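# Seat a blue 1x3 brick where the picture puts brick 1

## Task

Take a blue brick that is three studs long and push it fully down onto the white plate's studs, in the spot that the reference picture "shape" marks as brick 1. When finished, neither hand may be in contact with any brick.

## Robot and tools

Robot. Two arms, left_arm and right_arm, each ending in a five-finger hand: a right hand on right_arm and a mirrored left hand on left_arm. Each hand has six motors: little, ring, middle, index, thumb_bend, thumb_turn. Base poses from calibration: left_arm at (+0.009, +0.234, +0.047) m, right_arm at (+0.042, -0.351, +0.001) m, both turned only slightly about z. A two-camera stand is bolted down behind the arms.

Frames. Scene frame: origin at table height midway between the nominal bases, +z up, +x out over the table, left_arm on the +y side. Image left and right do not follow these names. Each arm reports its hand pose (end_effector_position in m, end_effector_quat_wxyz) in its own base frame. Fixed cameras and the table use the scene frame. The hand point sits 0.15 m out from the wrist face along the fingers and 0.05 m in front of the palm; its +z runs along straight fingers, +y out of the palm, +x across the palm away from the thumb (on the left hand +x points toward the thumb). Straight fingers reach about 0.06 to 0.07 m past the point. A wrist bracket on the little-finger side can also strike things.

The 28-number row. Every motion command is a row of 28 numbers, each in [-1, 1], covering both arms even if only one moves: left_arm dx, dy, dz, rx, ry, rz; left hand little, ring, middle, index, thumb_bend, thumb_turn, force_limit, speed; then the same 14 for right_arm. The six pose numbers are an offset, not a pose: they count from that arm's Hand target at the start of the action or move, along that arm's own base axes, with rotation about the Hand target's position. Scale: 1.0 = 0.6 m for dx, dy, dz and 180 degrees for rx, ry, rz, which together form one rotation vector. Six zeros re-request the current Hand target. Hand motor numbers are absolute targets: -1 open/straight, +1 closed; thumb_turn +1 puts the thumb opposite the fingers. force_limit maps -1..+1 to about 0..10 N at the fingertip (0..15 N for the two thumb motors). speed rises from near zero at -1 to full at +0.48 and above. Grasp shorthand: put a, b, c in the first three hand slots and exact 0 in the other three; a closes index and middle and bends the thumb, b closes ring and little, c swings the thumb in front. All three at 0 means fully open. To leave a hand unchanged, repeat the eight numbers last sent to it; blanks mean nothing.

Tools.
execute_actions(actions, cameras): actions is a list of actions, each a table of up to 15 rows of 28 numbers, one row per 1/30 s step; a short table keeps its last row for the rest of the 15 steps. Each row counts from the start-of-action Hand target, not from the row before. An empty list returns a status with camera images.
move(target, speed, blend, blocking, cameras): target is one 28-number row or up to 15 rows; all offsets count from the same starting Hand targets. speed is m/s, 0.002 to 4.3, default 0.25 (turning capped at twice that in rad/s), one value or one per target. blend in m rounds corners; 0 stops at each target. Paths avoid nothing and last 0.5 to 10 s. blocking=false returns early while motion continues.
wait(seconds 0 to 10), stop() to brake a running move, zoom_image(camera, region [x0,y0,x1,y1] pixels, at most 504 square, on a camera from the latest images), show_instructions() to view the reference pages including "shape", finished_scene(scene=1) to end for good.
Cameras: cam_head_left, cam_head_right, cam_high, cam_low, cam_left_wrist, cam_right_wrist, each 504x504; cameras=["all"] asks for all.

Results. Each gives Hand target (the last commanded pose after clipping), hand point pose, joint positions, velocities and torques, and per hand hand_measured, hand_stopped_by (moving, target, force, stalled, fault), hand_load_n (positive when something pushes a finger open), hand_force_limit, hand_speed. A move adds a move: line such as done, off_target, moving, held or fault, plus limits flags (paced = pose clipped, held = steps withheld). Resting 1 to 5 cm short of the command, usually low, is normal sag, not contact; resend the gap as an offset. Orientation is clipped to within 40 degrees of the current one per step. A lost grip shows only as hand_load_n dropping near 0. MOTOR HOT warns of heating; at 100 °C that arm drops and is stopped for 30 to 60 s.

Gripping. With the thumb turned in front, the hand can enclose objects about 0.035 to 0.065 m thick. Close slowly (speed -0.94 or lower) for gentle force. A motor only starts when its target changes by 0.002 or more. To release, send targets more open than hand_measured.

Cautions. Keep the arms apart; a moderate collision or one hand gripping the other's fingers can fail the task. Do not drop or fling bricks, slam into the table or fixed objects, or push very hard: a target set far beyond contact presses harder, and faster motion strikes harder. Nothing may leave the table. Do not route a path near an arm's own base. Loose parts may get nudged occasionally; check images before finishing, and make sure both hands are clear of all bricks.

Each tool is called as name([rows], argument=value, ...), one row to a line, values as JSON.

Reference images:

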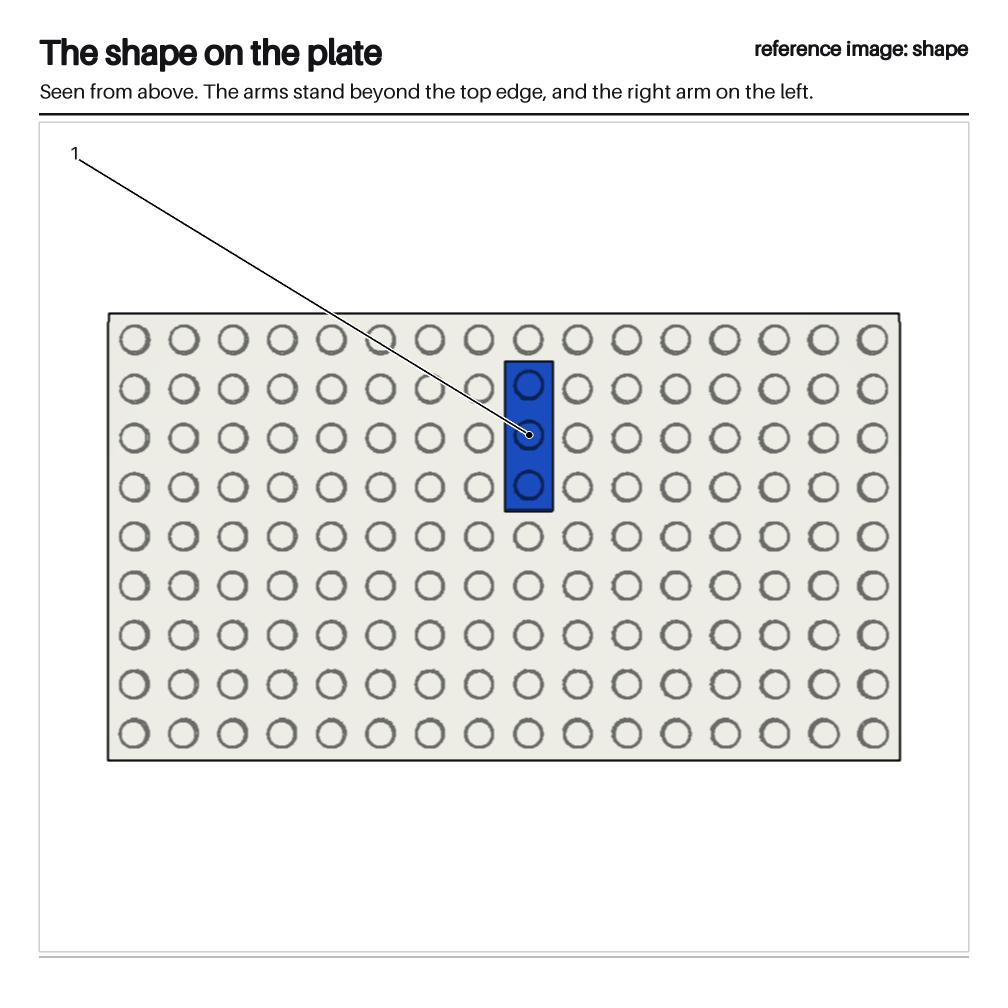

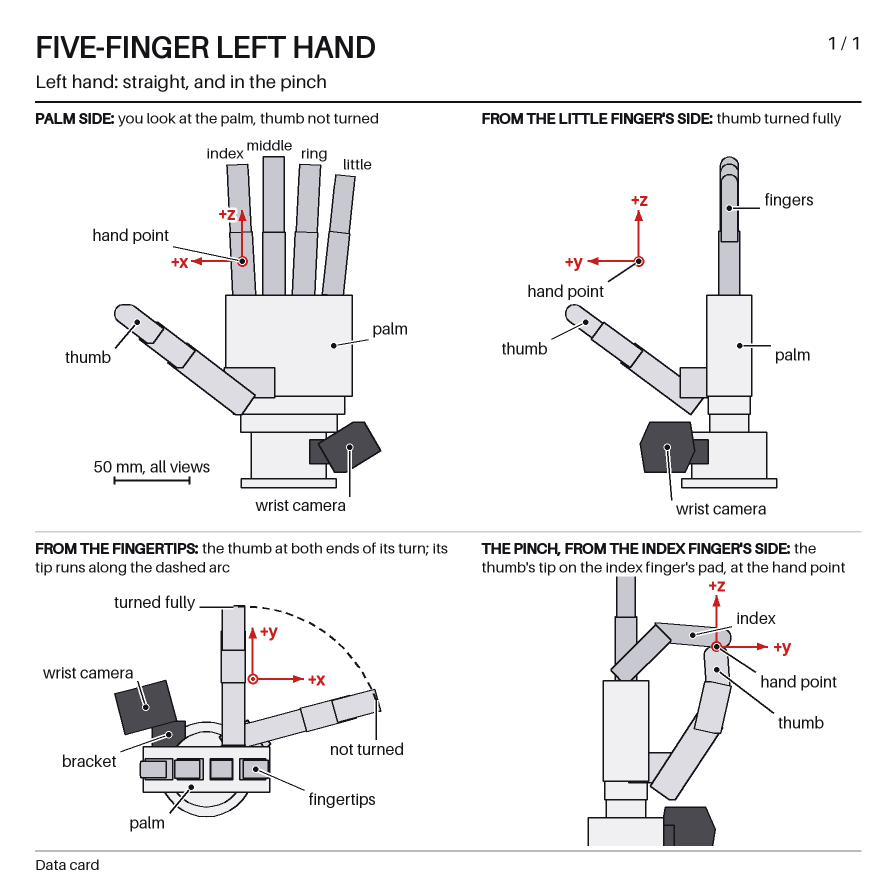

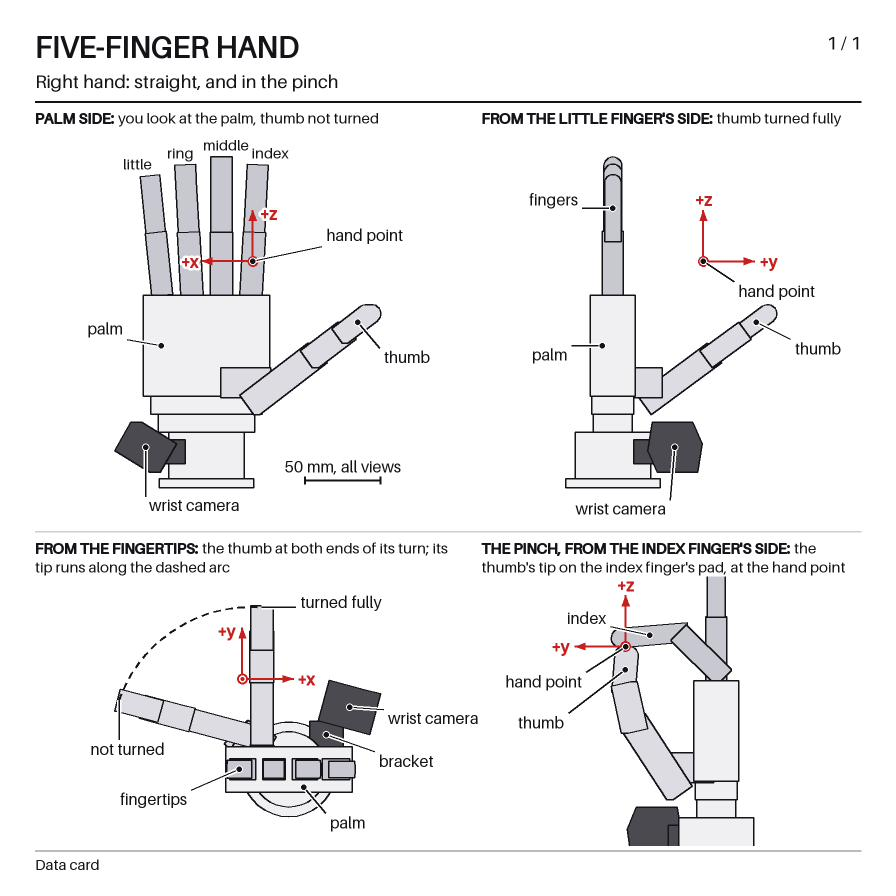

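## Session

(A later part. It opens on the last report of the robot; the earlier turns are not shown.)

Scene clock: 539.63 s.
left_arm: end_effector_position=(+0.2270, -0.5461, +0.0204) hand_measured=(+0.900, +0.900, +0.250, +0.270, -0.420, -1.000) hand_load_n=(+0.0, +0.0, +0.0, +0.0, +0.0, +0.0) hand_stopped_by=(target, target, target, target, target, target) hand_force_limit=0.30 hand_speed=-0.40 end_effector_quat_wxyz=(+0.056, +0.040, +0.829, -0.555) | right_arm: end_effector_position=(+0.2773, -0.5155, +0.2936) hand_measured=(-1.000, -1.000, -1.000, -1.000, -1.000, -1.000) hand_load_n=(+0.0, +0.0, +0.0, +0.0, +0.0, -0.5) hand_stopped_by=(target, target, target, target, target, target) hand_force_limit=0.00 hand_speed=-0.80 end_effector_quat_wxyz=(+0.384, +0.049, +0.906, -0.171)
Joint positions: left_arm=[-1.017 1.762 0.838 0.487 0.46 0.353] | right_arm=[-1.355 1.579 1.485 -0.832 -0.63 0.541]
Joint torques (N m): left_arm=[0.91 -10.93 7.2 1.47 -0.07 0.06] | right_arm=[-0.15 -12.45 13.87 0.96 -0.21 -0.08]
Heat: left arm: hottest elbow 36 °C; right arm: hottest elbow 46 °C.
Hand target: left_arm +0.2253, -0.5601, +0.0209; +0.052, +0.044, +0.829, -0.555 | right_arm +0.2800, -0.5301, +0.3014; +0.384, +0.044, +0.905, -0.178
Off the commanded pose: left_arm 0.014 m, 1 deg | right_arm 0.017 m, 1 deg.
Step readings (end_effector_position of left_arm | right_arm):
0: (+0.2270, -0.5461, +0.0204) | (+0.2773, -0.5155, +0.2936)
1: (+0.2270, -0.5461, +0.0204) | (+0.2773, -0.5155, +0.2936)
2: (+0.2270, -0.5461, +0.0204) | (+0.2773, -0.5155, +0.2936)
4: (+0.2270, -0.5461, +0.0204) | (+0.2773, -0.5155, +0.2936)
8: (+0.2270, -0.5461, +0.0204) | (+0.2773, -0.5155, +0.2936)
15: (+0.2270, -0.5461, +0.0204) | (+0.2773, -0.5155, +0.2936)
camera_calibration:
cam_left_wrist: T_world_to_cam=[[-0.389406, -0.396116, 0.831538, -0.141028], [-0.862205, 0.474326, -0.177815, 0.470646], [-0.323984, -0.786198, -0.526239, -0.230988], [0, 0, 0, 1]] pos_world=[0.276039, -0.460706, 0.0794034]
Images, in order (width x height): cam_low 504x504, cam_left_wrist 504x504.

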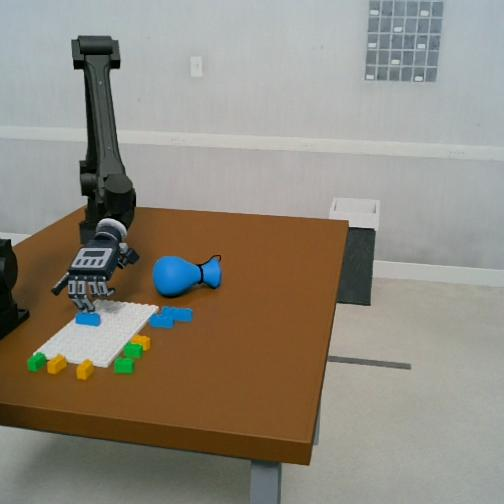

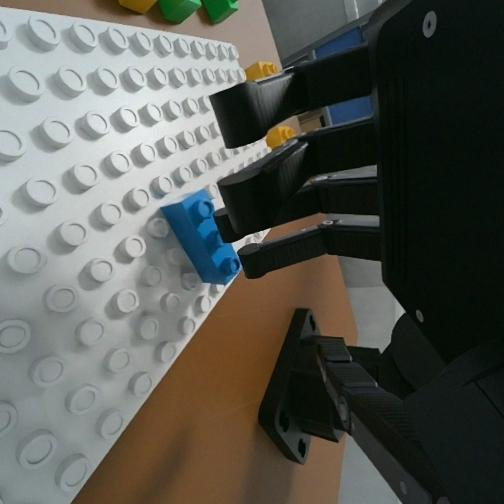

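move(target=[-0.0022,0.0056,-0.0495,0.0148,0.0058,0,0.9,0.9,0.25,0.27,-0.42,-0.999,0.3,-0.4,0,0,0,0,0,0,-1,-1,-1,-1,-1,-1,0.0,-0.8], speed=0.04, cameras=["cam_low","cam_left_wrist"])

zoom_image(camera="cam_low", region=[66, 290, 108, 332])

zoom_image(camera="cam_left_wrist", region=[120, 180, 280, 340])

Scene clock: 543.10 s.
left_arm: end_effector_position=(+0.2280, -0.5515, +0.0154) hand_measured=(+0.900, +0.900, +0.250, +0.270, -0.420, -1.000) hand_load_n=(+0.0, +0.0, -5.5, +0.0, +0.0, +0.0) hand_stopped_by=(target, target, target, target, target, target) hand_force_limit=0.30 hand_speed=-0.40 end_effector_quat_wxyz=(+0.055, +0.041, +0.830, -0.553) | right_arm: end_effector_position=(+0.2773, -0.5155, +0.2936) hand_measured=(-1.000, -1.000, -1.000, -1.000, -1.000, -1.000) hand_load_n=(+0.0, +0.0, +0.0, +0.0, +0.0, +0.0) hand_stopped_by=(target, target, target, target, target, target) hand_force_limit=0.00 hand_speed=-0.80 end_effector_quat_wxyz=(+0.384, +0.049, +0.906, -0.171)
Joint positions: left_arm=[-1.021 1.783 0.854 0.487 0.459 0.353] | right_arm=[-1.355 1.579 1.485 -0.832 -0.63 0.541]
Joint torques (N m): left_arm=[0.67 -8.18 6.39 1.31 -0.19 0.12] | right_arm=[-0.09 -12.34 13.85 0.94 -0.22 -0.07]
Heat: left arm: hottest elbow 36 °C; right arm: hottest elbow 46 °C.
Hand target: left_arm +0.2241, -0.5569, -0.0086; +0.044, +0.040, +0.842, -0.536 | right_arm +0.2800, -0.5301, +0.3014; +0.384, +0.044, +0.905, -0.178
Off the commanded pose: left_arm 0.025 m, 3 deg | right_arm 0.017 m, 1 deg.
move: off_target (left_arm, right_arm)
camera_calibration:
cam_left_wrist: T_world_to_cam=[[-0.388775, -0.398394, 0.830744, -0.140012], [-0.861241, 0.477452, -0.174079, 0.474636], [-0.327289, -0.783148, -0.528735, -0.234966], [0, 0, 0, 1]] pos_world=[0.277441, -0.46641, 0.0747031]
Images, in order (width x height): cam_low 504x504, cam_left_wrist 504x504.

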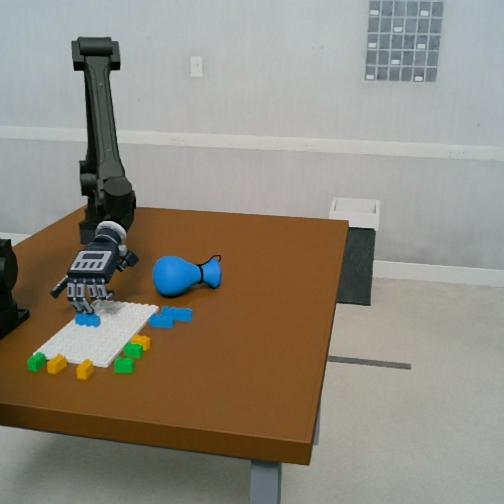

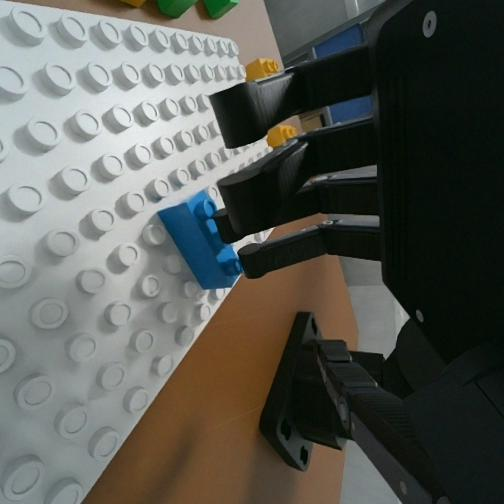

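Scaled by 12.000 from the camera's 504x504 image, which has a finer 720x720 frame.

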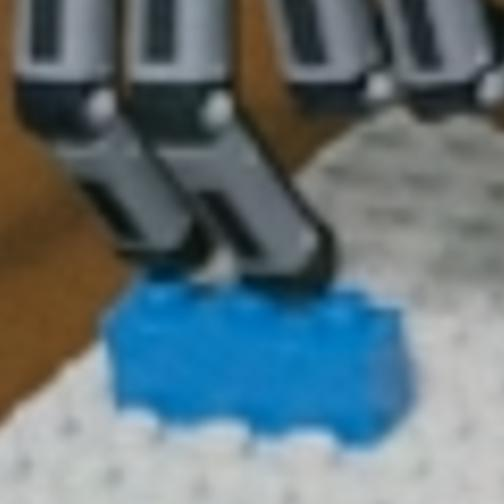

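Scaled by 3.150 from the camera's 504x504 image, which has a finer 720x720 frame.

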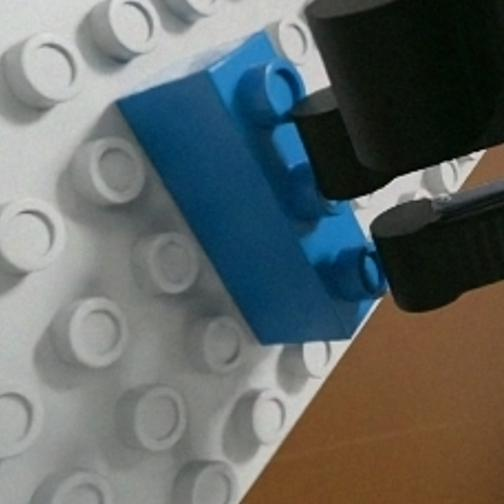

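move(target=[0.0012,0.0228,0.0777,-0.0148,-0.0058,0,0.9,0.9,0.25,0.27,-0.42,-0.999,0.3,-0.4,0,0,0,0,0,0,-1,-1,-1,-1,-1,-1,0.0,-0.8], speed=0.06, cameras=["cam_low","cam_left_wrist"])

zoom_image(camera="cam_low", region=[66, 290, 108, 332])

zoom_image(camera="cam_left_wrist", region=[120, 180, 280, 340])

Scene clock: 550.17 s.
left_arm: end_effector_position=(+0.2238, -0.5480, +0.0383) hand_measured=(+0.900, +0.900, +0.250, +0.270, -0.420, -1.000) hand_load_n=(+0.0, +0.5, +0.0, +0.0, +0.0, +0.0) hand_stopped_by=(target, target, target, target, target, target) hand_force_limit=0.30 hand_speed=-0.40 end_effector_quat_wxyz=(+0.054, +0.045, +0.826, -0.559) | right_arm: end_effector_position=(+0.2773, -0.5155, +0.2936) hand_measured=(-1.000, -1.000, -1.000, -1.000, -1.000, -1.000) hand_load_n=(+0.0, +0.0, +0.0, +0.0, +0.0, +0.0) hand_stopped_by=(target, target, target, target, target, target) hand_force_limit=0.00 hand_speed=-0.80 end_effector_quat_wxyz=(+0.384, +0.049, +0.906, -0.171)
Joint positions: left_arm=[-1.021 1.723 0.845 0.451 0.47 0.353] | right_arm=[-1.355 1.579 1.485 -0.832 -0.63 0.541]
Joint torques (N m): left_arm=[2.32 -12.45 4.68 1.46 0.24 0.09] | right_arm=[0.26 -12.28 13.86 1.01 -0.22 -0.08]
Heat: left arm: hottest elbow 36 °C; right arm: hottest elbow 46 °C.
Hand target: left_arm +0.2248, -0.5431, +0.0379; +0.053, +0.044, +0.829, -0.555 | right_arm +0.2800, -0.5301, +0.3014; +0.384, +0.044, +0.905, -0.178
Off the commanded pose: left_arm 0.005 m, 1 deg | right_arm 0.017 m, 1 deg.
move: off_target (right_arm)
camera_calibration:
cam_left_wrist: T_world_to_cam=[[-0.395134, -0.383163, 0.834898, -0.149657], [-0.856062, 0.483252, -0.18337, 0.475716], [-0.333206, -0.787181, -0.518961, -0.222899], [0, 0, 0, 1]] pos_world=[0.273837, -0.462695, 0.0965043]
Images, in order (width x height): cam_low 504x504, cam_left_wrist 504x504.

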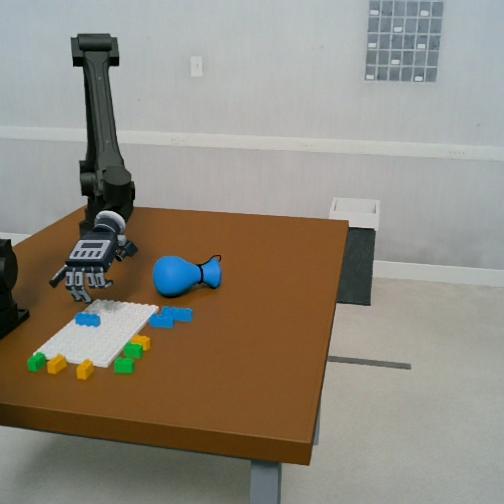

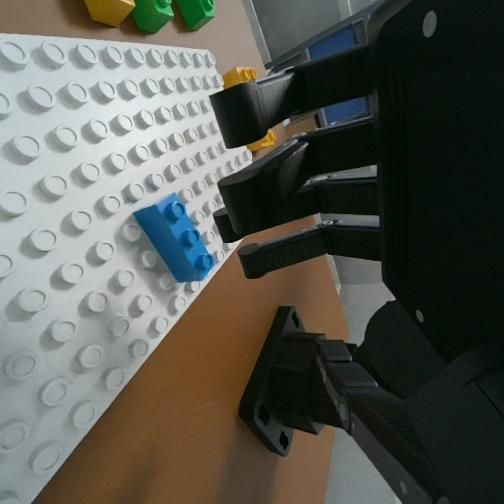

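Scaled by 12.000 from the camera's 504x504 image, which has a finer 720x720 frame.

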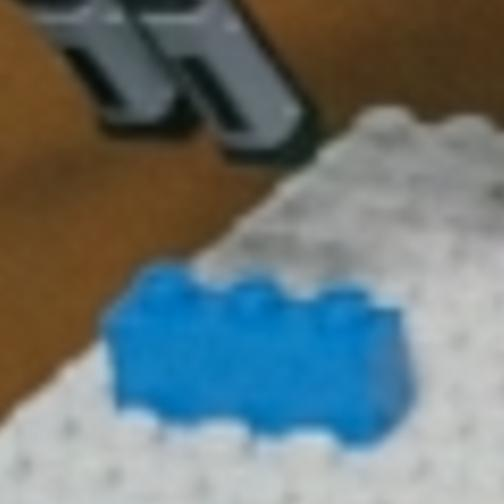

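Scaled by 3.150 from the camera's 504x504 image, which has a finer 720x720 frame.

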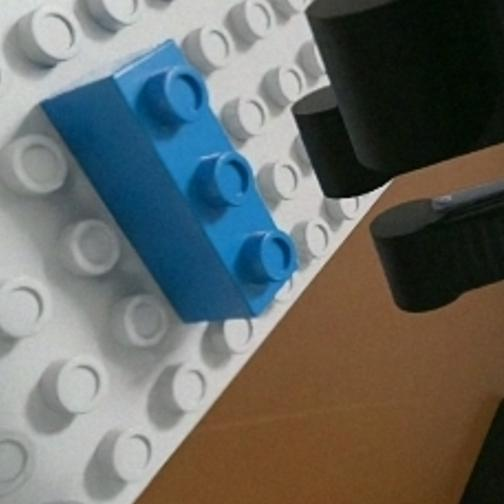

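move(target=[-0.0022,0.0056,-0.0495,0.0148,0.0058,0,0.9,0.9,0.28,0.30,-0.42,-0.999,0.3,-0.4,0,0,0,0,0,0,-1,-1,-1,-1,-1,-1,0.0,-0.8], speed=0.05, cameras=["cam_low","cam_left_wrist"])

zoom_image(camera="cam_low", region=[66, 290, 108, 332])

zoom_image(camera="cam_left_wrist", region=[120, 180, 280, 340])

Scene clock: 557.00 s.
left_arm: end_effector_position=(+0.2221, -0.5453, +0.0232) hand_measured=(+0.900, +0.900, +0.280, +0.300, -0.420, -1.000) hand_load_n=(+0.0, +0.0, +0.0, +0.0, +0.0, +0.0) hand_stopped_by=(target, target, target, target, target, target) hand_force_limit=0.30 hand_speed=-0.40 end_effector_quat_wxyz=(+0.047, +0.041, +0.834, -0.549) | right_arm: end_effector_position=(+0.2773, -0.5155, +0.2936) hand_measured=(-1.000, -1.000, -1.000, -1.000, -1.000, -1.000) hand_load_n=(+0.0, +0.0, +0.0, +0.0, +0.0, +0.0) hand_stopped_by=(target, target, target, target, target, target) hand_force_limit=0.00 hand_speed=-0.80 end_effector_quat_wxyz=(+0.384, +0.049, +0.906, -0.171)
Joint positions: left_arm=[-1.021 1.749 0.845 0.447 0.47 0.353] | right_arm=[-1.355 1.579 1.485 -0.832 -0.63 0.541]
Joint velocities: left_arm=[within noise] | right_arm=[-0.015 -0.024 -0.027 0.002 -0.007 -0.154]
Joint torques (N m): left_arm=[2.2 -10.87 4.88 1.63 0.04 0.21] | right_arm=[0.21 -12.4 13.89 0.96 -0.22 -0.08]
Heat: left arm: hottest elbow 36 °C; right arm: hottest elbow 46 °C.
Hand target: left_arm +0.2235, -0.5398, +0.0082; +0.044, +0.040, +0.842, -0.536 | right_arm +0.2800, -0.5301, +0.3014; +0.384, +0.044, +0.905, -0.178
Off the commanded pose: left_arm 0.016 m, 2 deg | right_arm 0.017 m, 1 deg.
move: off_target (left_arm, right_arm)
camera_calibration:
cam_left_wrist: T_world_to_cam=[[-0.382373, -0.40409, 0.830965, -0.150815], [-0.858665, 0.487571, -0.158018, 0.472606], [-0.3413, -0.773942, -0.533412, -0.219718], [0, 0, 0, 1]] pos_world=[0.273152, -0.46142, 0.0828024]
Images, in order (width x height): cam_low 504x504, cam_left_wrist 504x504.

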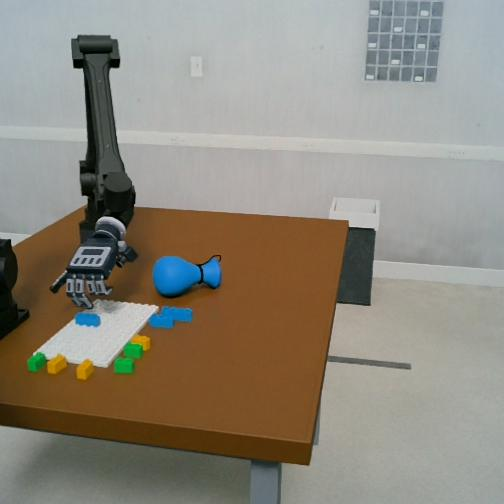

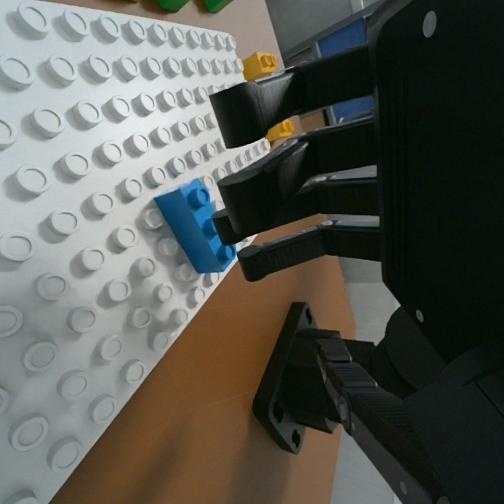

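Scaled by 12.000 from the camera's 504x504 image, which has a finer 720x720 frame.

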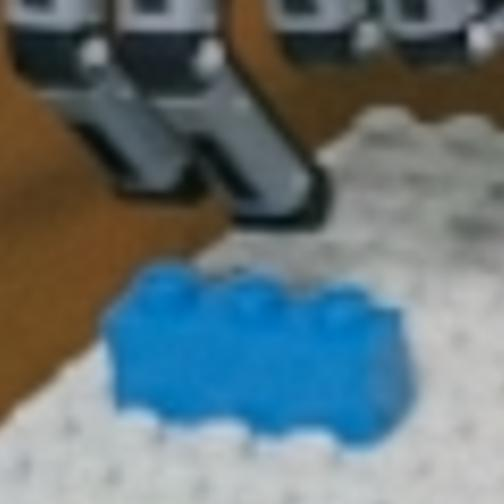

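Scaled by 3.150 from the camera's 504x504 image, which has a finer 720x720 frame.

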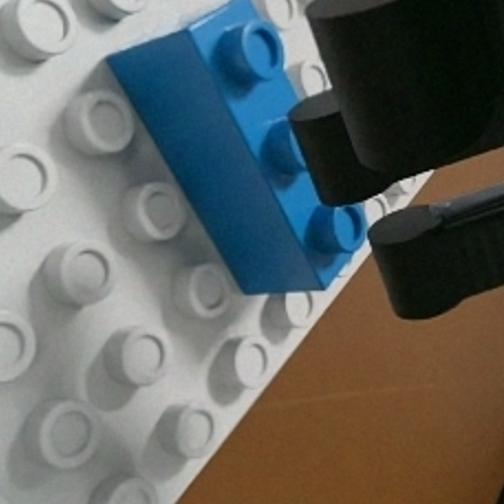

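move(target=[-0.002,0.005,-0.0445,0.0133,0.0052,0,0.9,0.9,0.25,0.27,-0.42,-0.999,0.3,-0.4,0,0,0,0,0,0,-1,-1,-1,-1,-1,-1,0.0,-0.8], speed=0.03, cameras=["cam_low","cam_left_wrist"])

zoom_image(camera="cam_low", region=[66, 290, 108, 332])

zoom_image(camera="cam_left_wrist", region=[120, 180, 280, 340])

Scene clock: 559.57 s.
left_arm: end_effector_position=(+0.2211, -0.5434, +0.0121) hand_measured=(+0.900, +0.900, +0.250, +0.270, -0.420, -1.000) hand_load_n=(+0.0, +0.0, -3.0, +0.0, +0.0, +0.0) hand_stopped_by=(target, target, target, target, target, target) hand_force_limit=0.30 hand_speed=-0.40 end_effector_quat_wxyz=(+0.043, +0.040, +0.838, -0.542) | right_arm: end_effector_position=(+0.2773, -0.5155, +0.2936) hand_measured=(-1.000, -1.000, -1.000, -1.000, -1.000, -1.000) hand_load_n=(+0.0, +0.0, +0.0, +0.0, +0.0, +0.0) hand_stopped_by=(target, target, target, target, target, target) hand_force_limit=0.00 hand_speed=-0.80 end_effector_quat_wxyz=(+0.384, +0.049, +0.906, -0.171)
Joint positions: left_arm=[-1.021 1.769 0.845 0.447 0.47 0.356] | right_arm=[-1.355 1.579 1.485 -0.832 -0.63 0.541]
Joint torques (N m): left_arm=[2.49 -8.7 5.03 1.33 -0.17 0.24] | right_arm=[-0.21 -12.28 13.81 1.03 -0.23 -0.07]
Heat: left arm: hottest elbow 36 °C; right arm: hottest elbow 46 °C.
Hand target: left_arm +0.2223, -0.5368, -0.0185; +0.036, +0.036, +0.854, -0.519 | right_arm +0.2800, -0.5301, +0.3014; +0.384, +0.044, +0.905, -0.178
Off the commanded pose: left_arm 0.031 m, 3 deg | right_arm 0.017 m, 1 deg.
move: off_target (left_arm, right_arm)
camera_calibration:
cam_left_wrist: T_world_to_cam=[[-0.376314, -0.417734, 0.826974, -0.149898], [-0.859297, 0.491093, -0.142954, 0.470856], [-0.346404, -0.764412, -0.543762, -0.218058], [0, 0, 0, 1]] pos_world=[0.27266, -0.460537, 0.0727006]
Images, in order (width x height): cam_low 504x504, cam_left_wrist 504x504.

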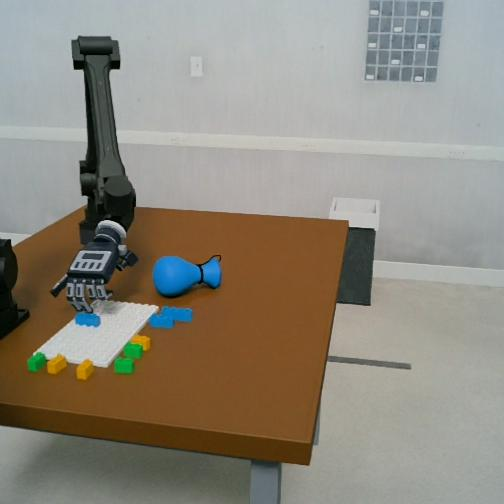

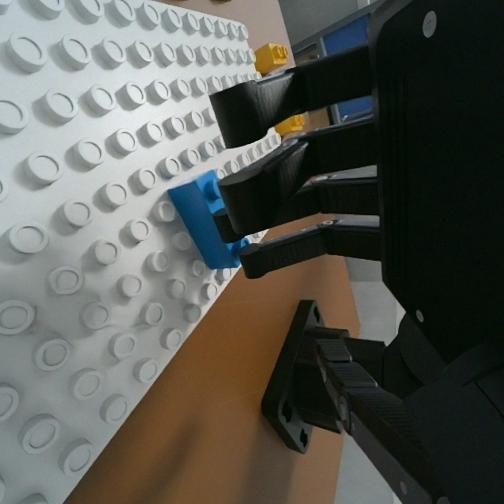

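Scaled by 12.000 from the camera's 504x504 image, which has a finer 720x720 frame.

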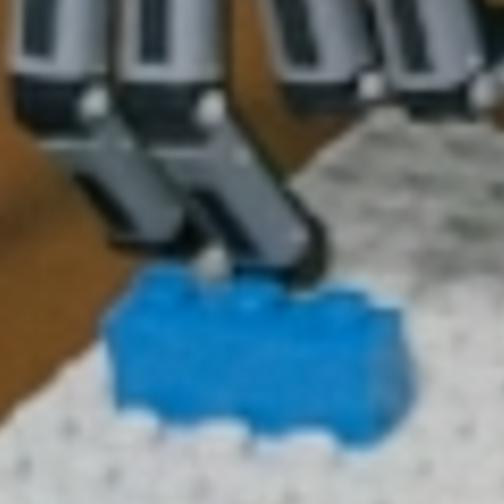

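Scaled by 3.150 from the camera's 504x504 image, which has a finer 720x720 frame.

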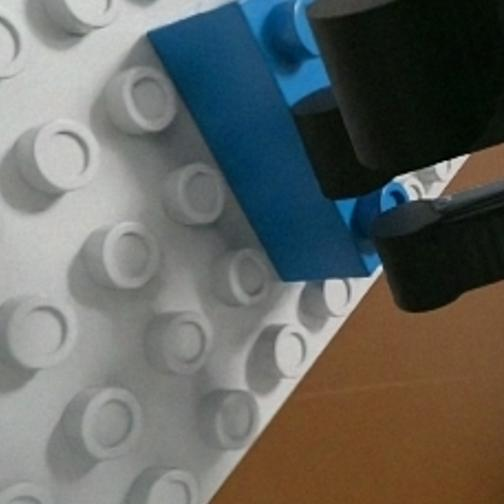

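move(target=[-0.0018,0.0045,-0.04,0.012,0.0047,0,0.9,0.9,0.25,0.27,-0.42,-0.999,0.3,-0.4,0,0,0,0,0,0,-1,-1,-1,-1,-1,-1,0.0,-0.8], speed=0.03, cameras=["cam_low","cam_left_wrist"])

zoom_image(camera="cam_low", region=[66, 290, 108, 332])

zoom_image(camera="cam_left_wrist", region=[120, 160, 280, 320])

Scene clock: 561.70 s.
left_arm: end_effector_position=(+0.2208, -0.5436, +0.0098) hand_measured=(+0.900, +0.900, +0.250, +0.270, -0.420, -1.000) hand_load_n=(+0.0, +0.0, -10.0, +0.0, +0.0, -0.5) hand_stopped_by=(target, target, target, target, target, target) hand_force_limit=0.30 hand_speed=-0.40 end_effector_quat_wxyz=(+0.041, +0.040, +0.839, -0.541) | right_arm: end_effector_position=(+0.2773, -0.5155, +0.2936) hand_measured=(-1.000, -1.000, -1.000, -1.000, -1.000, -1.000) hand_load_n=(+0.0, +0.0, +0.0, +0.0, +0.0, +0.0) hand_stopped_by=(target, target, target, target, target, target) hand_force_limit=0.00 hand_speed=-0.80 end_effector_quat_wxyz=(+0.384, +0.049, +0.906, -0.171)
Joint positions: left_arm=[-1.021 1.774 0.847 0.447 0.472 0.356] | right_arm=[-1.355 1.579 1.485 -0.832 -0.63 0.541]
Joint torques (N m): left_arm=[2.2 -6.07 5.15 0.98 -0.42 0.29] | right_arm=[-0.03 -12.4 13.86 0.94 -0.22 -0.08]
Heat: left arm: hottest elbow 36 °C; right arm: hottest elbow 46 °C.
Hand target: left_arm +0.2212, -0.5341, -0.0424; +0.029, +0.033, +0.863, -0.503 | right_arm +0.2800, -0.5301, +0.3014; +0.384, +0.044, +0.905, -0.178
Off the commanded pose: left_arm 0.053 m, 5 deg | right_arm 0.017 m, 1 deg.
move: off_target (left_arm, right_arm)
camera_calibration:
cam_left_wrist: T_world_to_cam=[[-0.374729, -0.418989, 0.827059, -0.149304], [-0.85858, 0.493472, -0.139017, 0.471414], [-0.349883, -0.76219, -0.544654, -0.217601], [0, 0, 0, 1]] pos_world=[0.272663, -0.46104, 0.0705004]
Images, in order (width x height): cam_low 504x504, cam_left_wrist 504x504.

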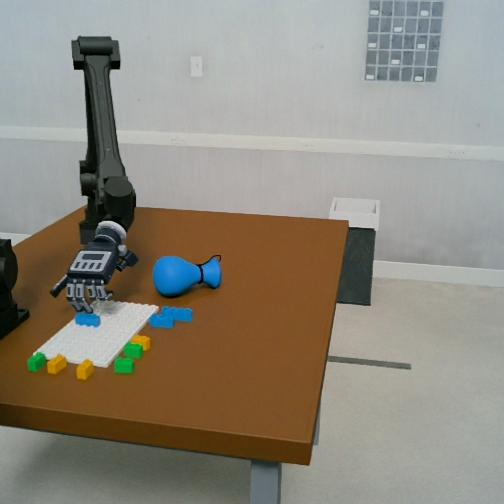

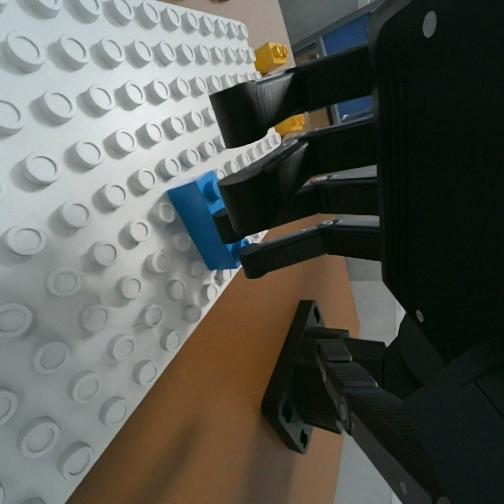

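Scaled by 12.000 from the camera's 504x504 image, which has a finer 720x720 frame.

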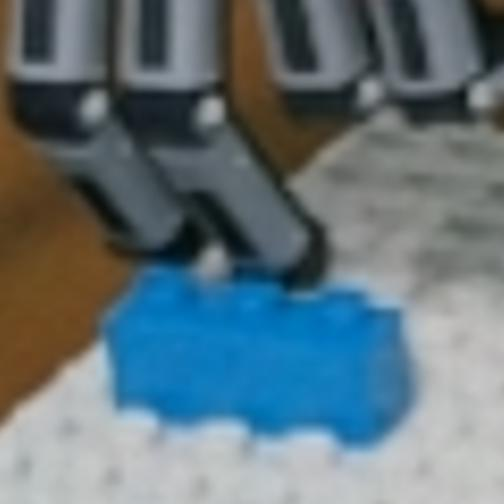

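Scaled by 3.150 from the camera's 504x504 image, which has a finer 720x720 frame.

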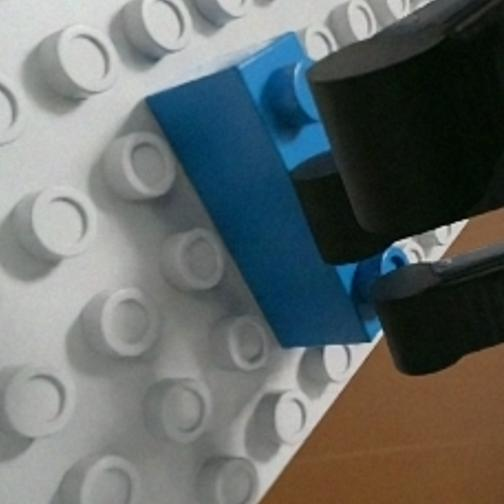

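execute_actions([
  [[0,0,0,0,0,0,0.9,0.9,0.29,0.31,-0.42,-0.999,0.6,-0.85,0,0,0,0,0,0,-1,-1,-1,-1,-1,-1,0.0,-0.8]],
], cameras=["cam_low","cam_left_wrist"])

zoom_image(camera="cam_low", region=[66, 290, 108, 332])

zoom_image(camera="cam_left_wrist", region=[120, 160, 280, 320])

Scene clock: 563.97 s.
left_arm: end_effector_position=(+0.2215, -0.5452, +0.0084) hand_measured=(+0.900, +0.900, +0.292, +0.310, -0.420, -1.000) hand_load_n=(+0.0, +0.0, -10.0, +0.0, +0.0, +0.0) hand_stopped_by=(target, target, target, target, target, target) hand_force_limit=0.60 hand_speed=-0.85 end_effector_quat_wxyz=(+0.040, +0.041, +0.839, -0.541) | right_arm: end_effector_position=(+0.2773, -0.5155, +0.2936) hand_measured=(-1.000, -1.000, -1.000, -1.000, -1.000, -1.000) hand_load_n=(+0.0, +0.0, +0.0, +0.0, +0.0, +0.0) hand_stopped_by=(target, target, target, target, target, target) hand_force_limit=0.00 hand_speed=-0.80 end_effector_quat_wxyz=(+0.384, +0.049, +0.906, -0.171)
Joint positions: left_arm=[-1.021 1.781 0.852 0.447 0.474 0.356] | right_arm=[-1.355 1.579 1.485 -0.832 -0.63 0.541]
Joint torques (N m): left_arm=[1.73 -6.59 4.85 1.17 -0.53 0.27] | right_arm=[0.21 -12.34 13.85 0.95 -0.22 -0.08]
Heat: left arm: hottest elbow 36 °C; right arm: hottest elbow 46 °C.
Hand target: left_arm +0.2212, -0.5340, -0.0425; +0.029, +0.033, +0.863, -0.503 | right_arm +0.2800, -0.5301, +0.3014; +0.384, +0.044, +0.905, -0.178
Off the commanded pose: left_arm 0.052 m, 5 deg | right_arm 0.017 m, 1 deg.
Step readings (end_effector_position of left_arm | right_arm):
0: (+0.2208, -0.5436, +0.0098) | (+0.2773, -0.5155, +0.2936)
1: (+0.2208, -0.5436, +0.0098) | (+0.2773, -0.5155, +0.2936)
2: (+0.2208, -0.5436, +0.0098) | (+0.2773, -0.5155, +0.2936)
4: (+0.2208, -0.5437, +0.0091) | (+0.2773, -0.5155, +0.2936)
8: (+0.2215, -0.5452, +0.0084) | (+0.2773, -0.5155, +0.2936)
15: (+0.2215, -0.5452, +0.0084) | (+0.2773, -0.5155, +0.2936)
camera_calibration:
cam_left_wrist: T_world_to_cam=[[-0.374244, -0.419238, 0.827152, -0.148817], [-0.85825, 0.494407, -0.137727, 0.473135], [-0.351209, -0.761447, -0.54484, -0.218702], [0, 0, 0, 1]] pos_world=[0.273564, -0.462841, 0.0691003]
Images, in order (width x height): cam_low 504x504, cam_left_wrist 504x504.

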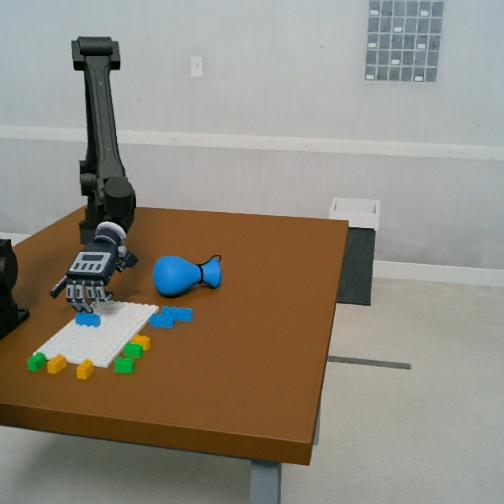

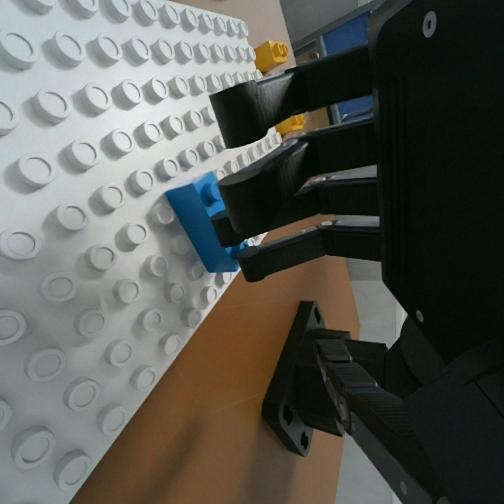

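Scaled by 12.000 from the camera's 504x504 image, which has a finer 720x720 frame.

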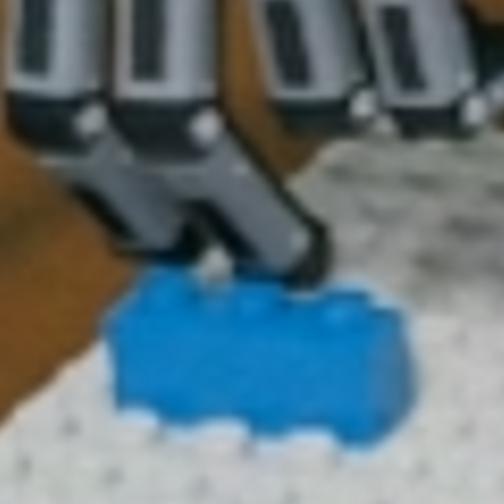

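Scaled by 3.150 from the camera's 504x504 image, which has a finer 720x720 frame.

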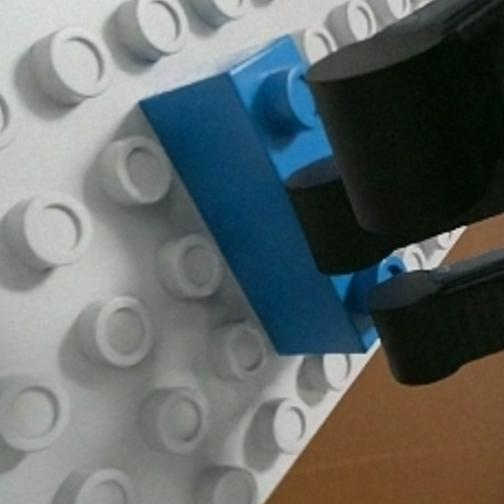

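move(target=[-0.0018,0.0055,-0.04,0.012,0.0047,0,0.9,0.9,0.29,0.31,-0.42,-0.999,0.6,-0.85,0,0,0,0,0,0,-1,-1,-1,-1,-1,-1,0.0,-0.8], speed=0.03, cameras=["cam_low","cam_left_wrist"])

zoom_image(camera="cam_low", region=[66, 290, 108, 332])

zoom_image(camera="cam_left_wrist", region=[120, 160, 280, 320])

Scene clock: 570.97 s.
left_arm: end_effector_position=(+0.2209, -0.5456, +0.0068) hand_measured=(+0.900, +0.900, +0.292, +0.310, -0.420, -1.000) hand_load_n=(+0.0, +0.0, -15.5, -1.5, +0.0, +0.0) hand_stopped_by=(target, target, target, target, target, target) hand_force_limit=0.60 hand_speed=-0.85 end_effector_quat_wxyz=(+0.038, +0.041, +0.840, -0.540) | right_arm: end_effector_position=(+0.2773, -0.5155, +0.2936) hand_measured=(-1.000, -1.000, -1.000, -1.000, -1.000, -1.000) hand_load_n=(+0.0, +0.0, +0.0, +0.0, +0.0, +0.0) hand_stopped_by=(target, target, target, target, target, target) hand_force_limit=0.00 hand_speed=-0.80 end_effector_quat_wxyz=(+0.384, +0.049, +0.906, -0.171)
Joint positions: left_arm=[-1.021 1.786 0.854 0.447 0.478 0.356] | right_arm=[-1.355 1.579 1.485 -0.832 -0.63 0.541]
Joint torques (N m): left_arm=[2.02 -4.31 4.59 0.88 -0.81 0.36] | right_arm=[0.03 -12.28 13.85 0.95 -0.21 -0.06]
Heat: left arm: hottest elbow 35 °C; right arm: hottest elbow 46 °C.
Hand target: left_arm +0.2201, -0.5307, -0.0665; +0.022, +0.030, +0.873, -0.486 | right_arm +0.2800, -0.5301, +0.3014; +0.384, +0.044, +0.905, -0.178
Off the commanded pose: left_arm 0.075 m, 8 deg | right_arm 0.017 m, 1 deg.
move: off_target (left_arm, right_arm)
camera_calibration:
cam_left_wrist: T_world_to_cam=[[-0.373252, -0.418842, 0.8278, -0.147831], [-0.856822, 0.497765, -0.134484, 0.474061], [-0.355722, -0.759474, -0.544665, -0.217983], [0, 0, 0, 1]] pos_world=[0.273467, -0.463442, 0.0674002]
Images, in order (width x height): cam_low 504x504, cam_left_wrist 504x504.

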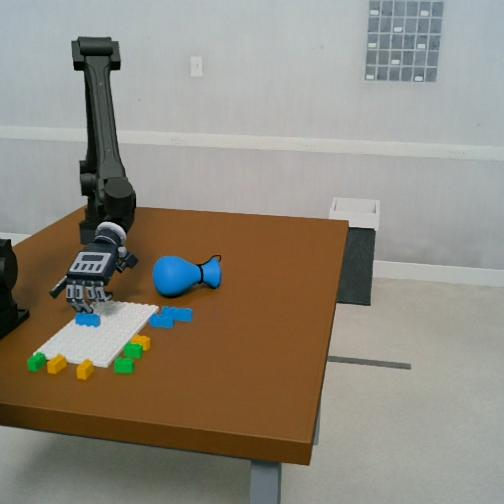

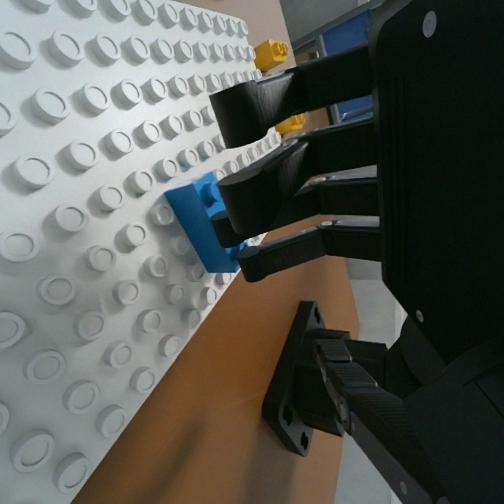

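Scaled by 12.000 from the camera's 504x504 image, which has a finer 720x720 frame.

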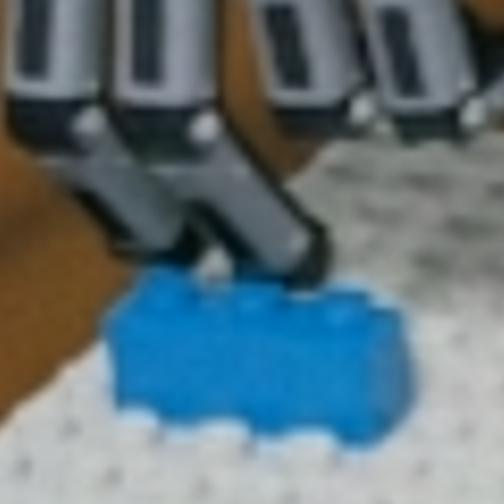

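Scaled by 3.150 from the camera's 504x504 image, which has a finer 720x720 frame.

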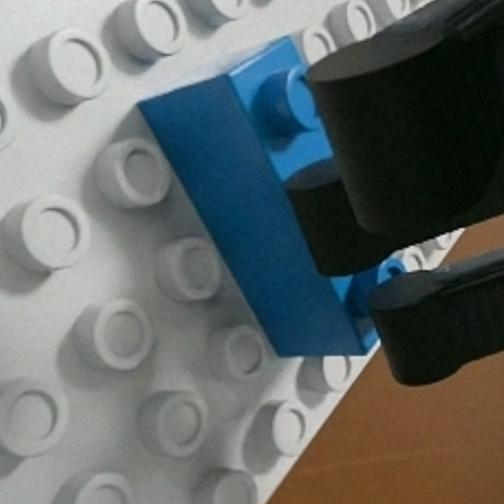

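move(target=[0.0055,-0.014,0.164,-0.037,-0.0146,0,0.9,0.9,0.25,0.25,-0.42,-0.999,0.0,-0.5,0,0,0,0,0,0,-1,-1,-1,-1,-1,-1,0.0,-0.8], speed=0.08, cameras=["cam_low","cam_left_wrist","cam_head_left","cam_head_right"])

zoom_image(camera="cam_low", region=[66, 290, 108, 332])

zoom_image(camera="cam_left_wrist", region=[120, 160, 280, 320])

zoom_image(camera="cam_head_right", region=[380, 395, 420, 435])

zoom_image(camera="cam_head_left", region=[380, 385, 420, 425])

Scene clock: 580.10 s.
left_arm: end_effector_position=(+0.2202, -0.5414, +0.0301) hand_measured=(+0.900, +0.900, +0.252, +0.250, -0.420, -1.000) hand_load_n=(+0.0, +0.0, +0.0, +0.0, +0.0, +0.0) hand_stopped_by=(target, target, target, target, target, target) hand_force_limit=0.00 hand_speed=-0.50 end_effector_quat_wxyz=(+0.041, +0.039, +0.841, -0.538) | right_arm: end_effector_position=(+0.2773, -0.5155, +0.2936) hand_measured=(-1.000, -1.000, -1.000, -1.000, -1.000, -1.000) hand_load_n=(+0.0, +0.0, +0.0, +0.0, +0.0, +0.0) hand_stopped_by=(target, target, target, target, target, target) hand_force_limit=0.00 hand_speed=-0.80 end_effector_quat_wxyz=(+0.384, +0.049, +0.906, -0.171)
Joint positions: left_arm=[-1.021 1.72 0.854 0.379 0.469 0.357] | right_arm=[-1.355 1.579 1.485 -0.832 -0.63 0.541]
Joint torques (N m): left_arm=[2.32 -12.28 5.2 1.43 0.04 0.17] | right_arm=[-0.09 -12.04 13.79 0.96 -0.22 -0.08]
Heat: left arm: hottest elbow 35 °C; right arm: hottest elbow 46 °C.
Hand target: left_arm +0.2234, -0.5391, +0.0318; +0.044, +0.040, +0.843, -0.535 | right_arm +0.2800, -0.5301, +0.3014; +0.384, +0.044, +0.905, -0.178
Off the commanded pose: left_arm 0.004 m, 0 deg | right_arm 0.017 m, 1 deg.
move: off_target (right_arm)
camera_calibration:
cam_left_wrist: T_world_to_cam=[[-0.372647, -0.425482, 0.824681, -0.169305], [-0.860018, 0.492167, -0.134689, 0.472168], [-0.348573, -0.759432, -0.549327, -0.203738], [0, 0, 0, 1]] pos_world=[0.271965, -0.459147, 0.0912994]
Images, in order (width x height): cam_head_left 504x504, cam_head_right 504x504, cam_low 504x504, cam_left_wrist 504x504.

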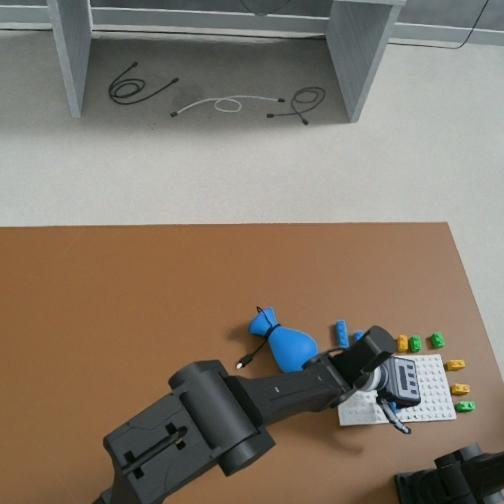

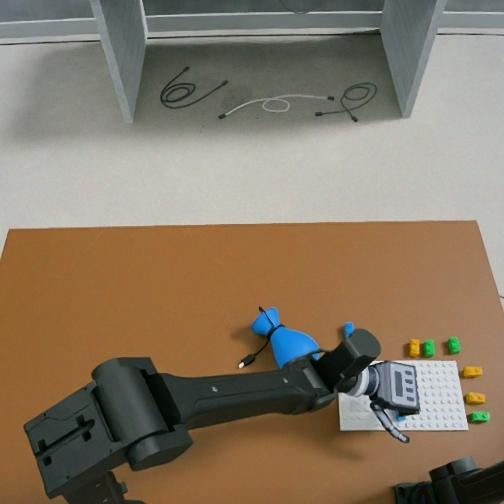

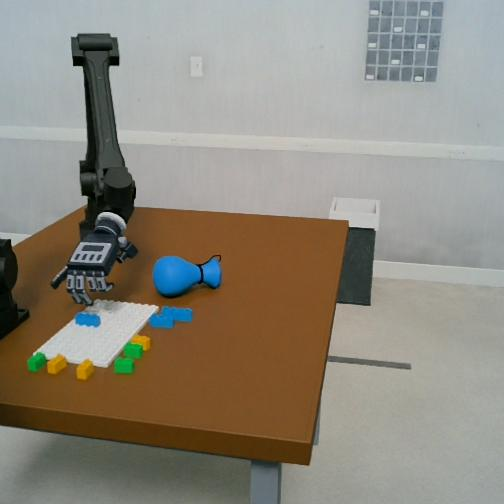

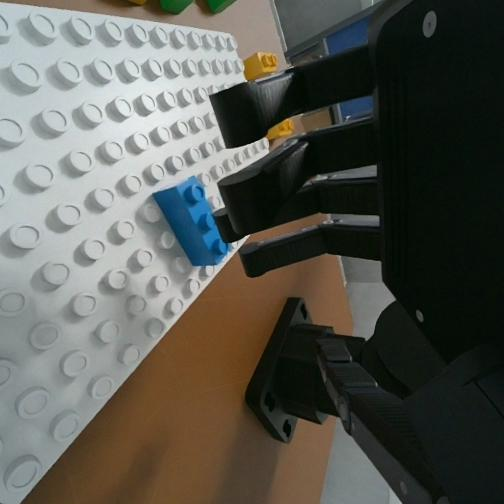

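Scaled by 12.000 from the camera's 504x504 image, which has a finer 720x720 frame.

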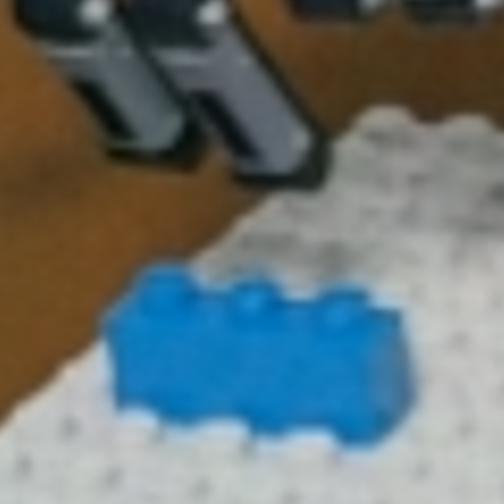

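Scaled by 3.150 from the camera's 504x504 image, which has a finer 720x720 frame.

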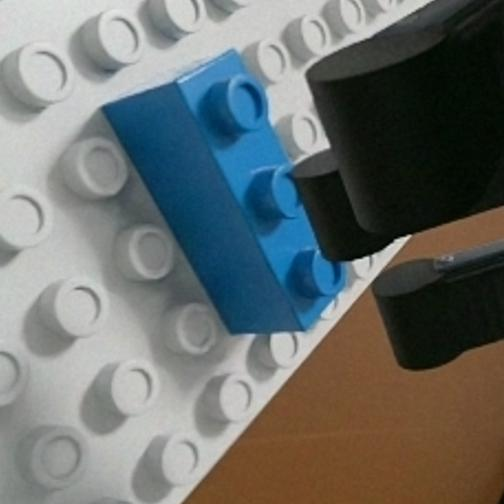

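Scaled by 12.600 from the camera's 504x504 image, which has a finer 720x720 frame.

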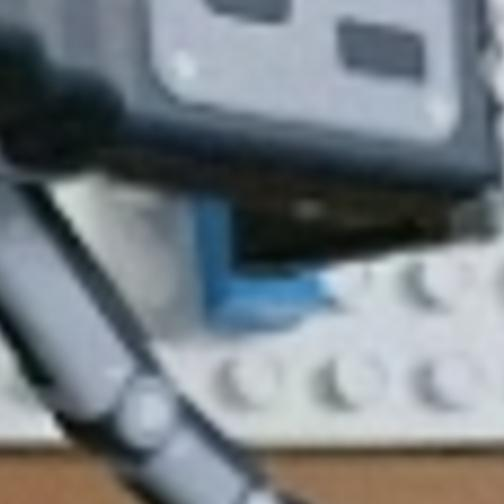

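Scaled by 12.600 from the camera's 504x504 image, which has a finer 720x720 frame.

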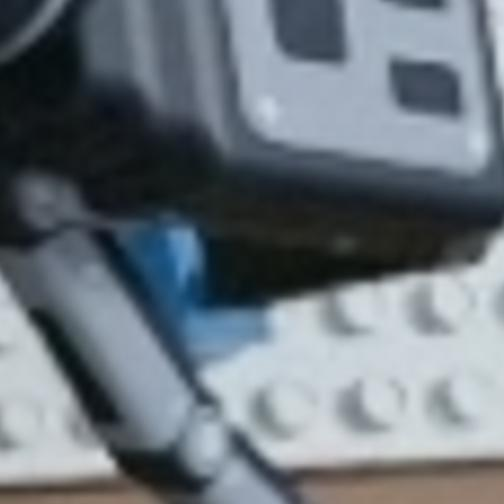

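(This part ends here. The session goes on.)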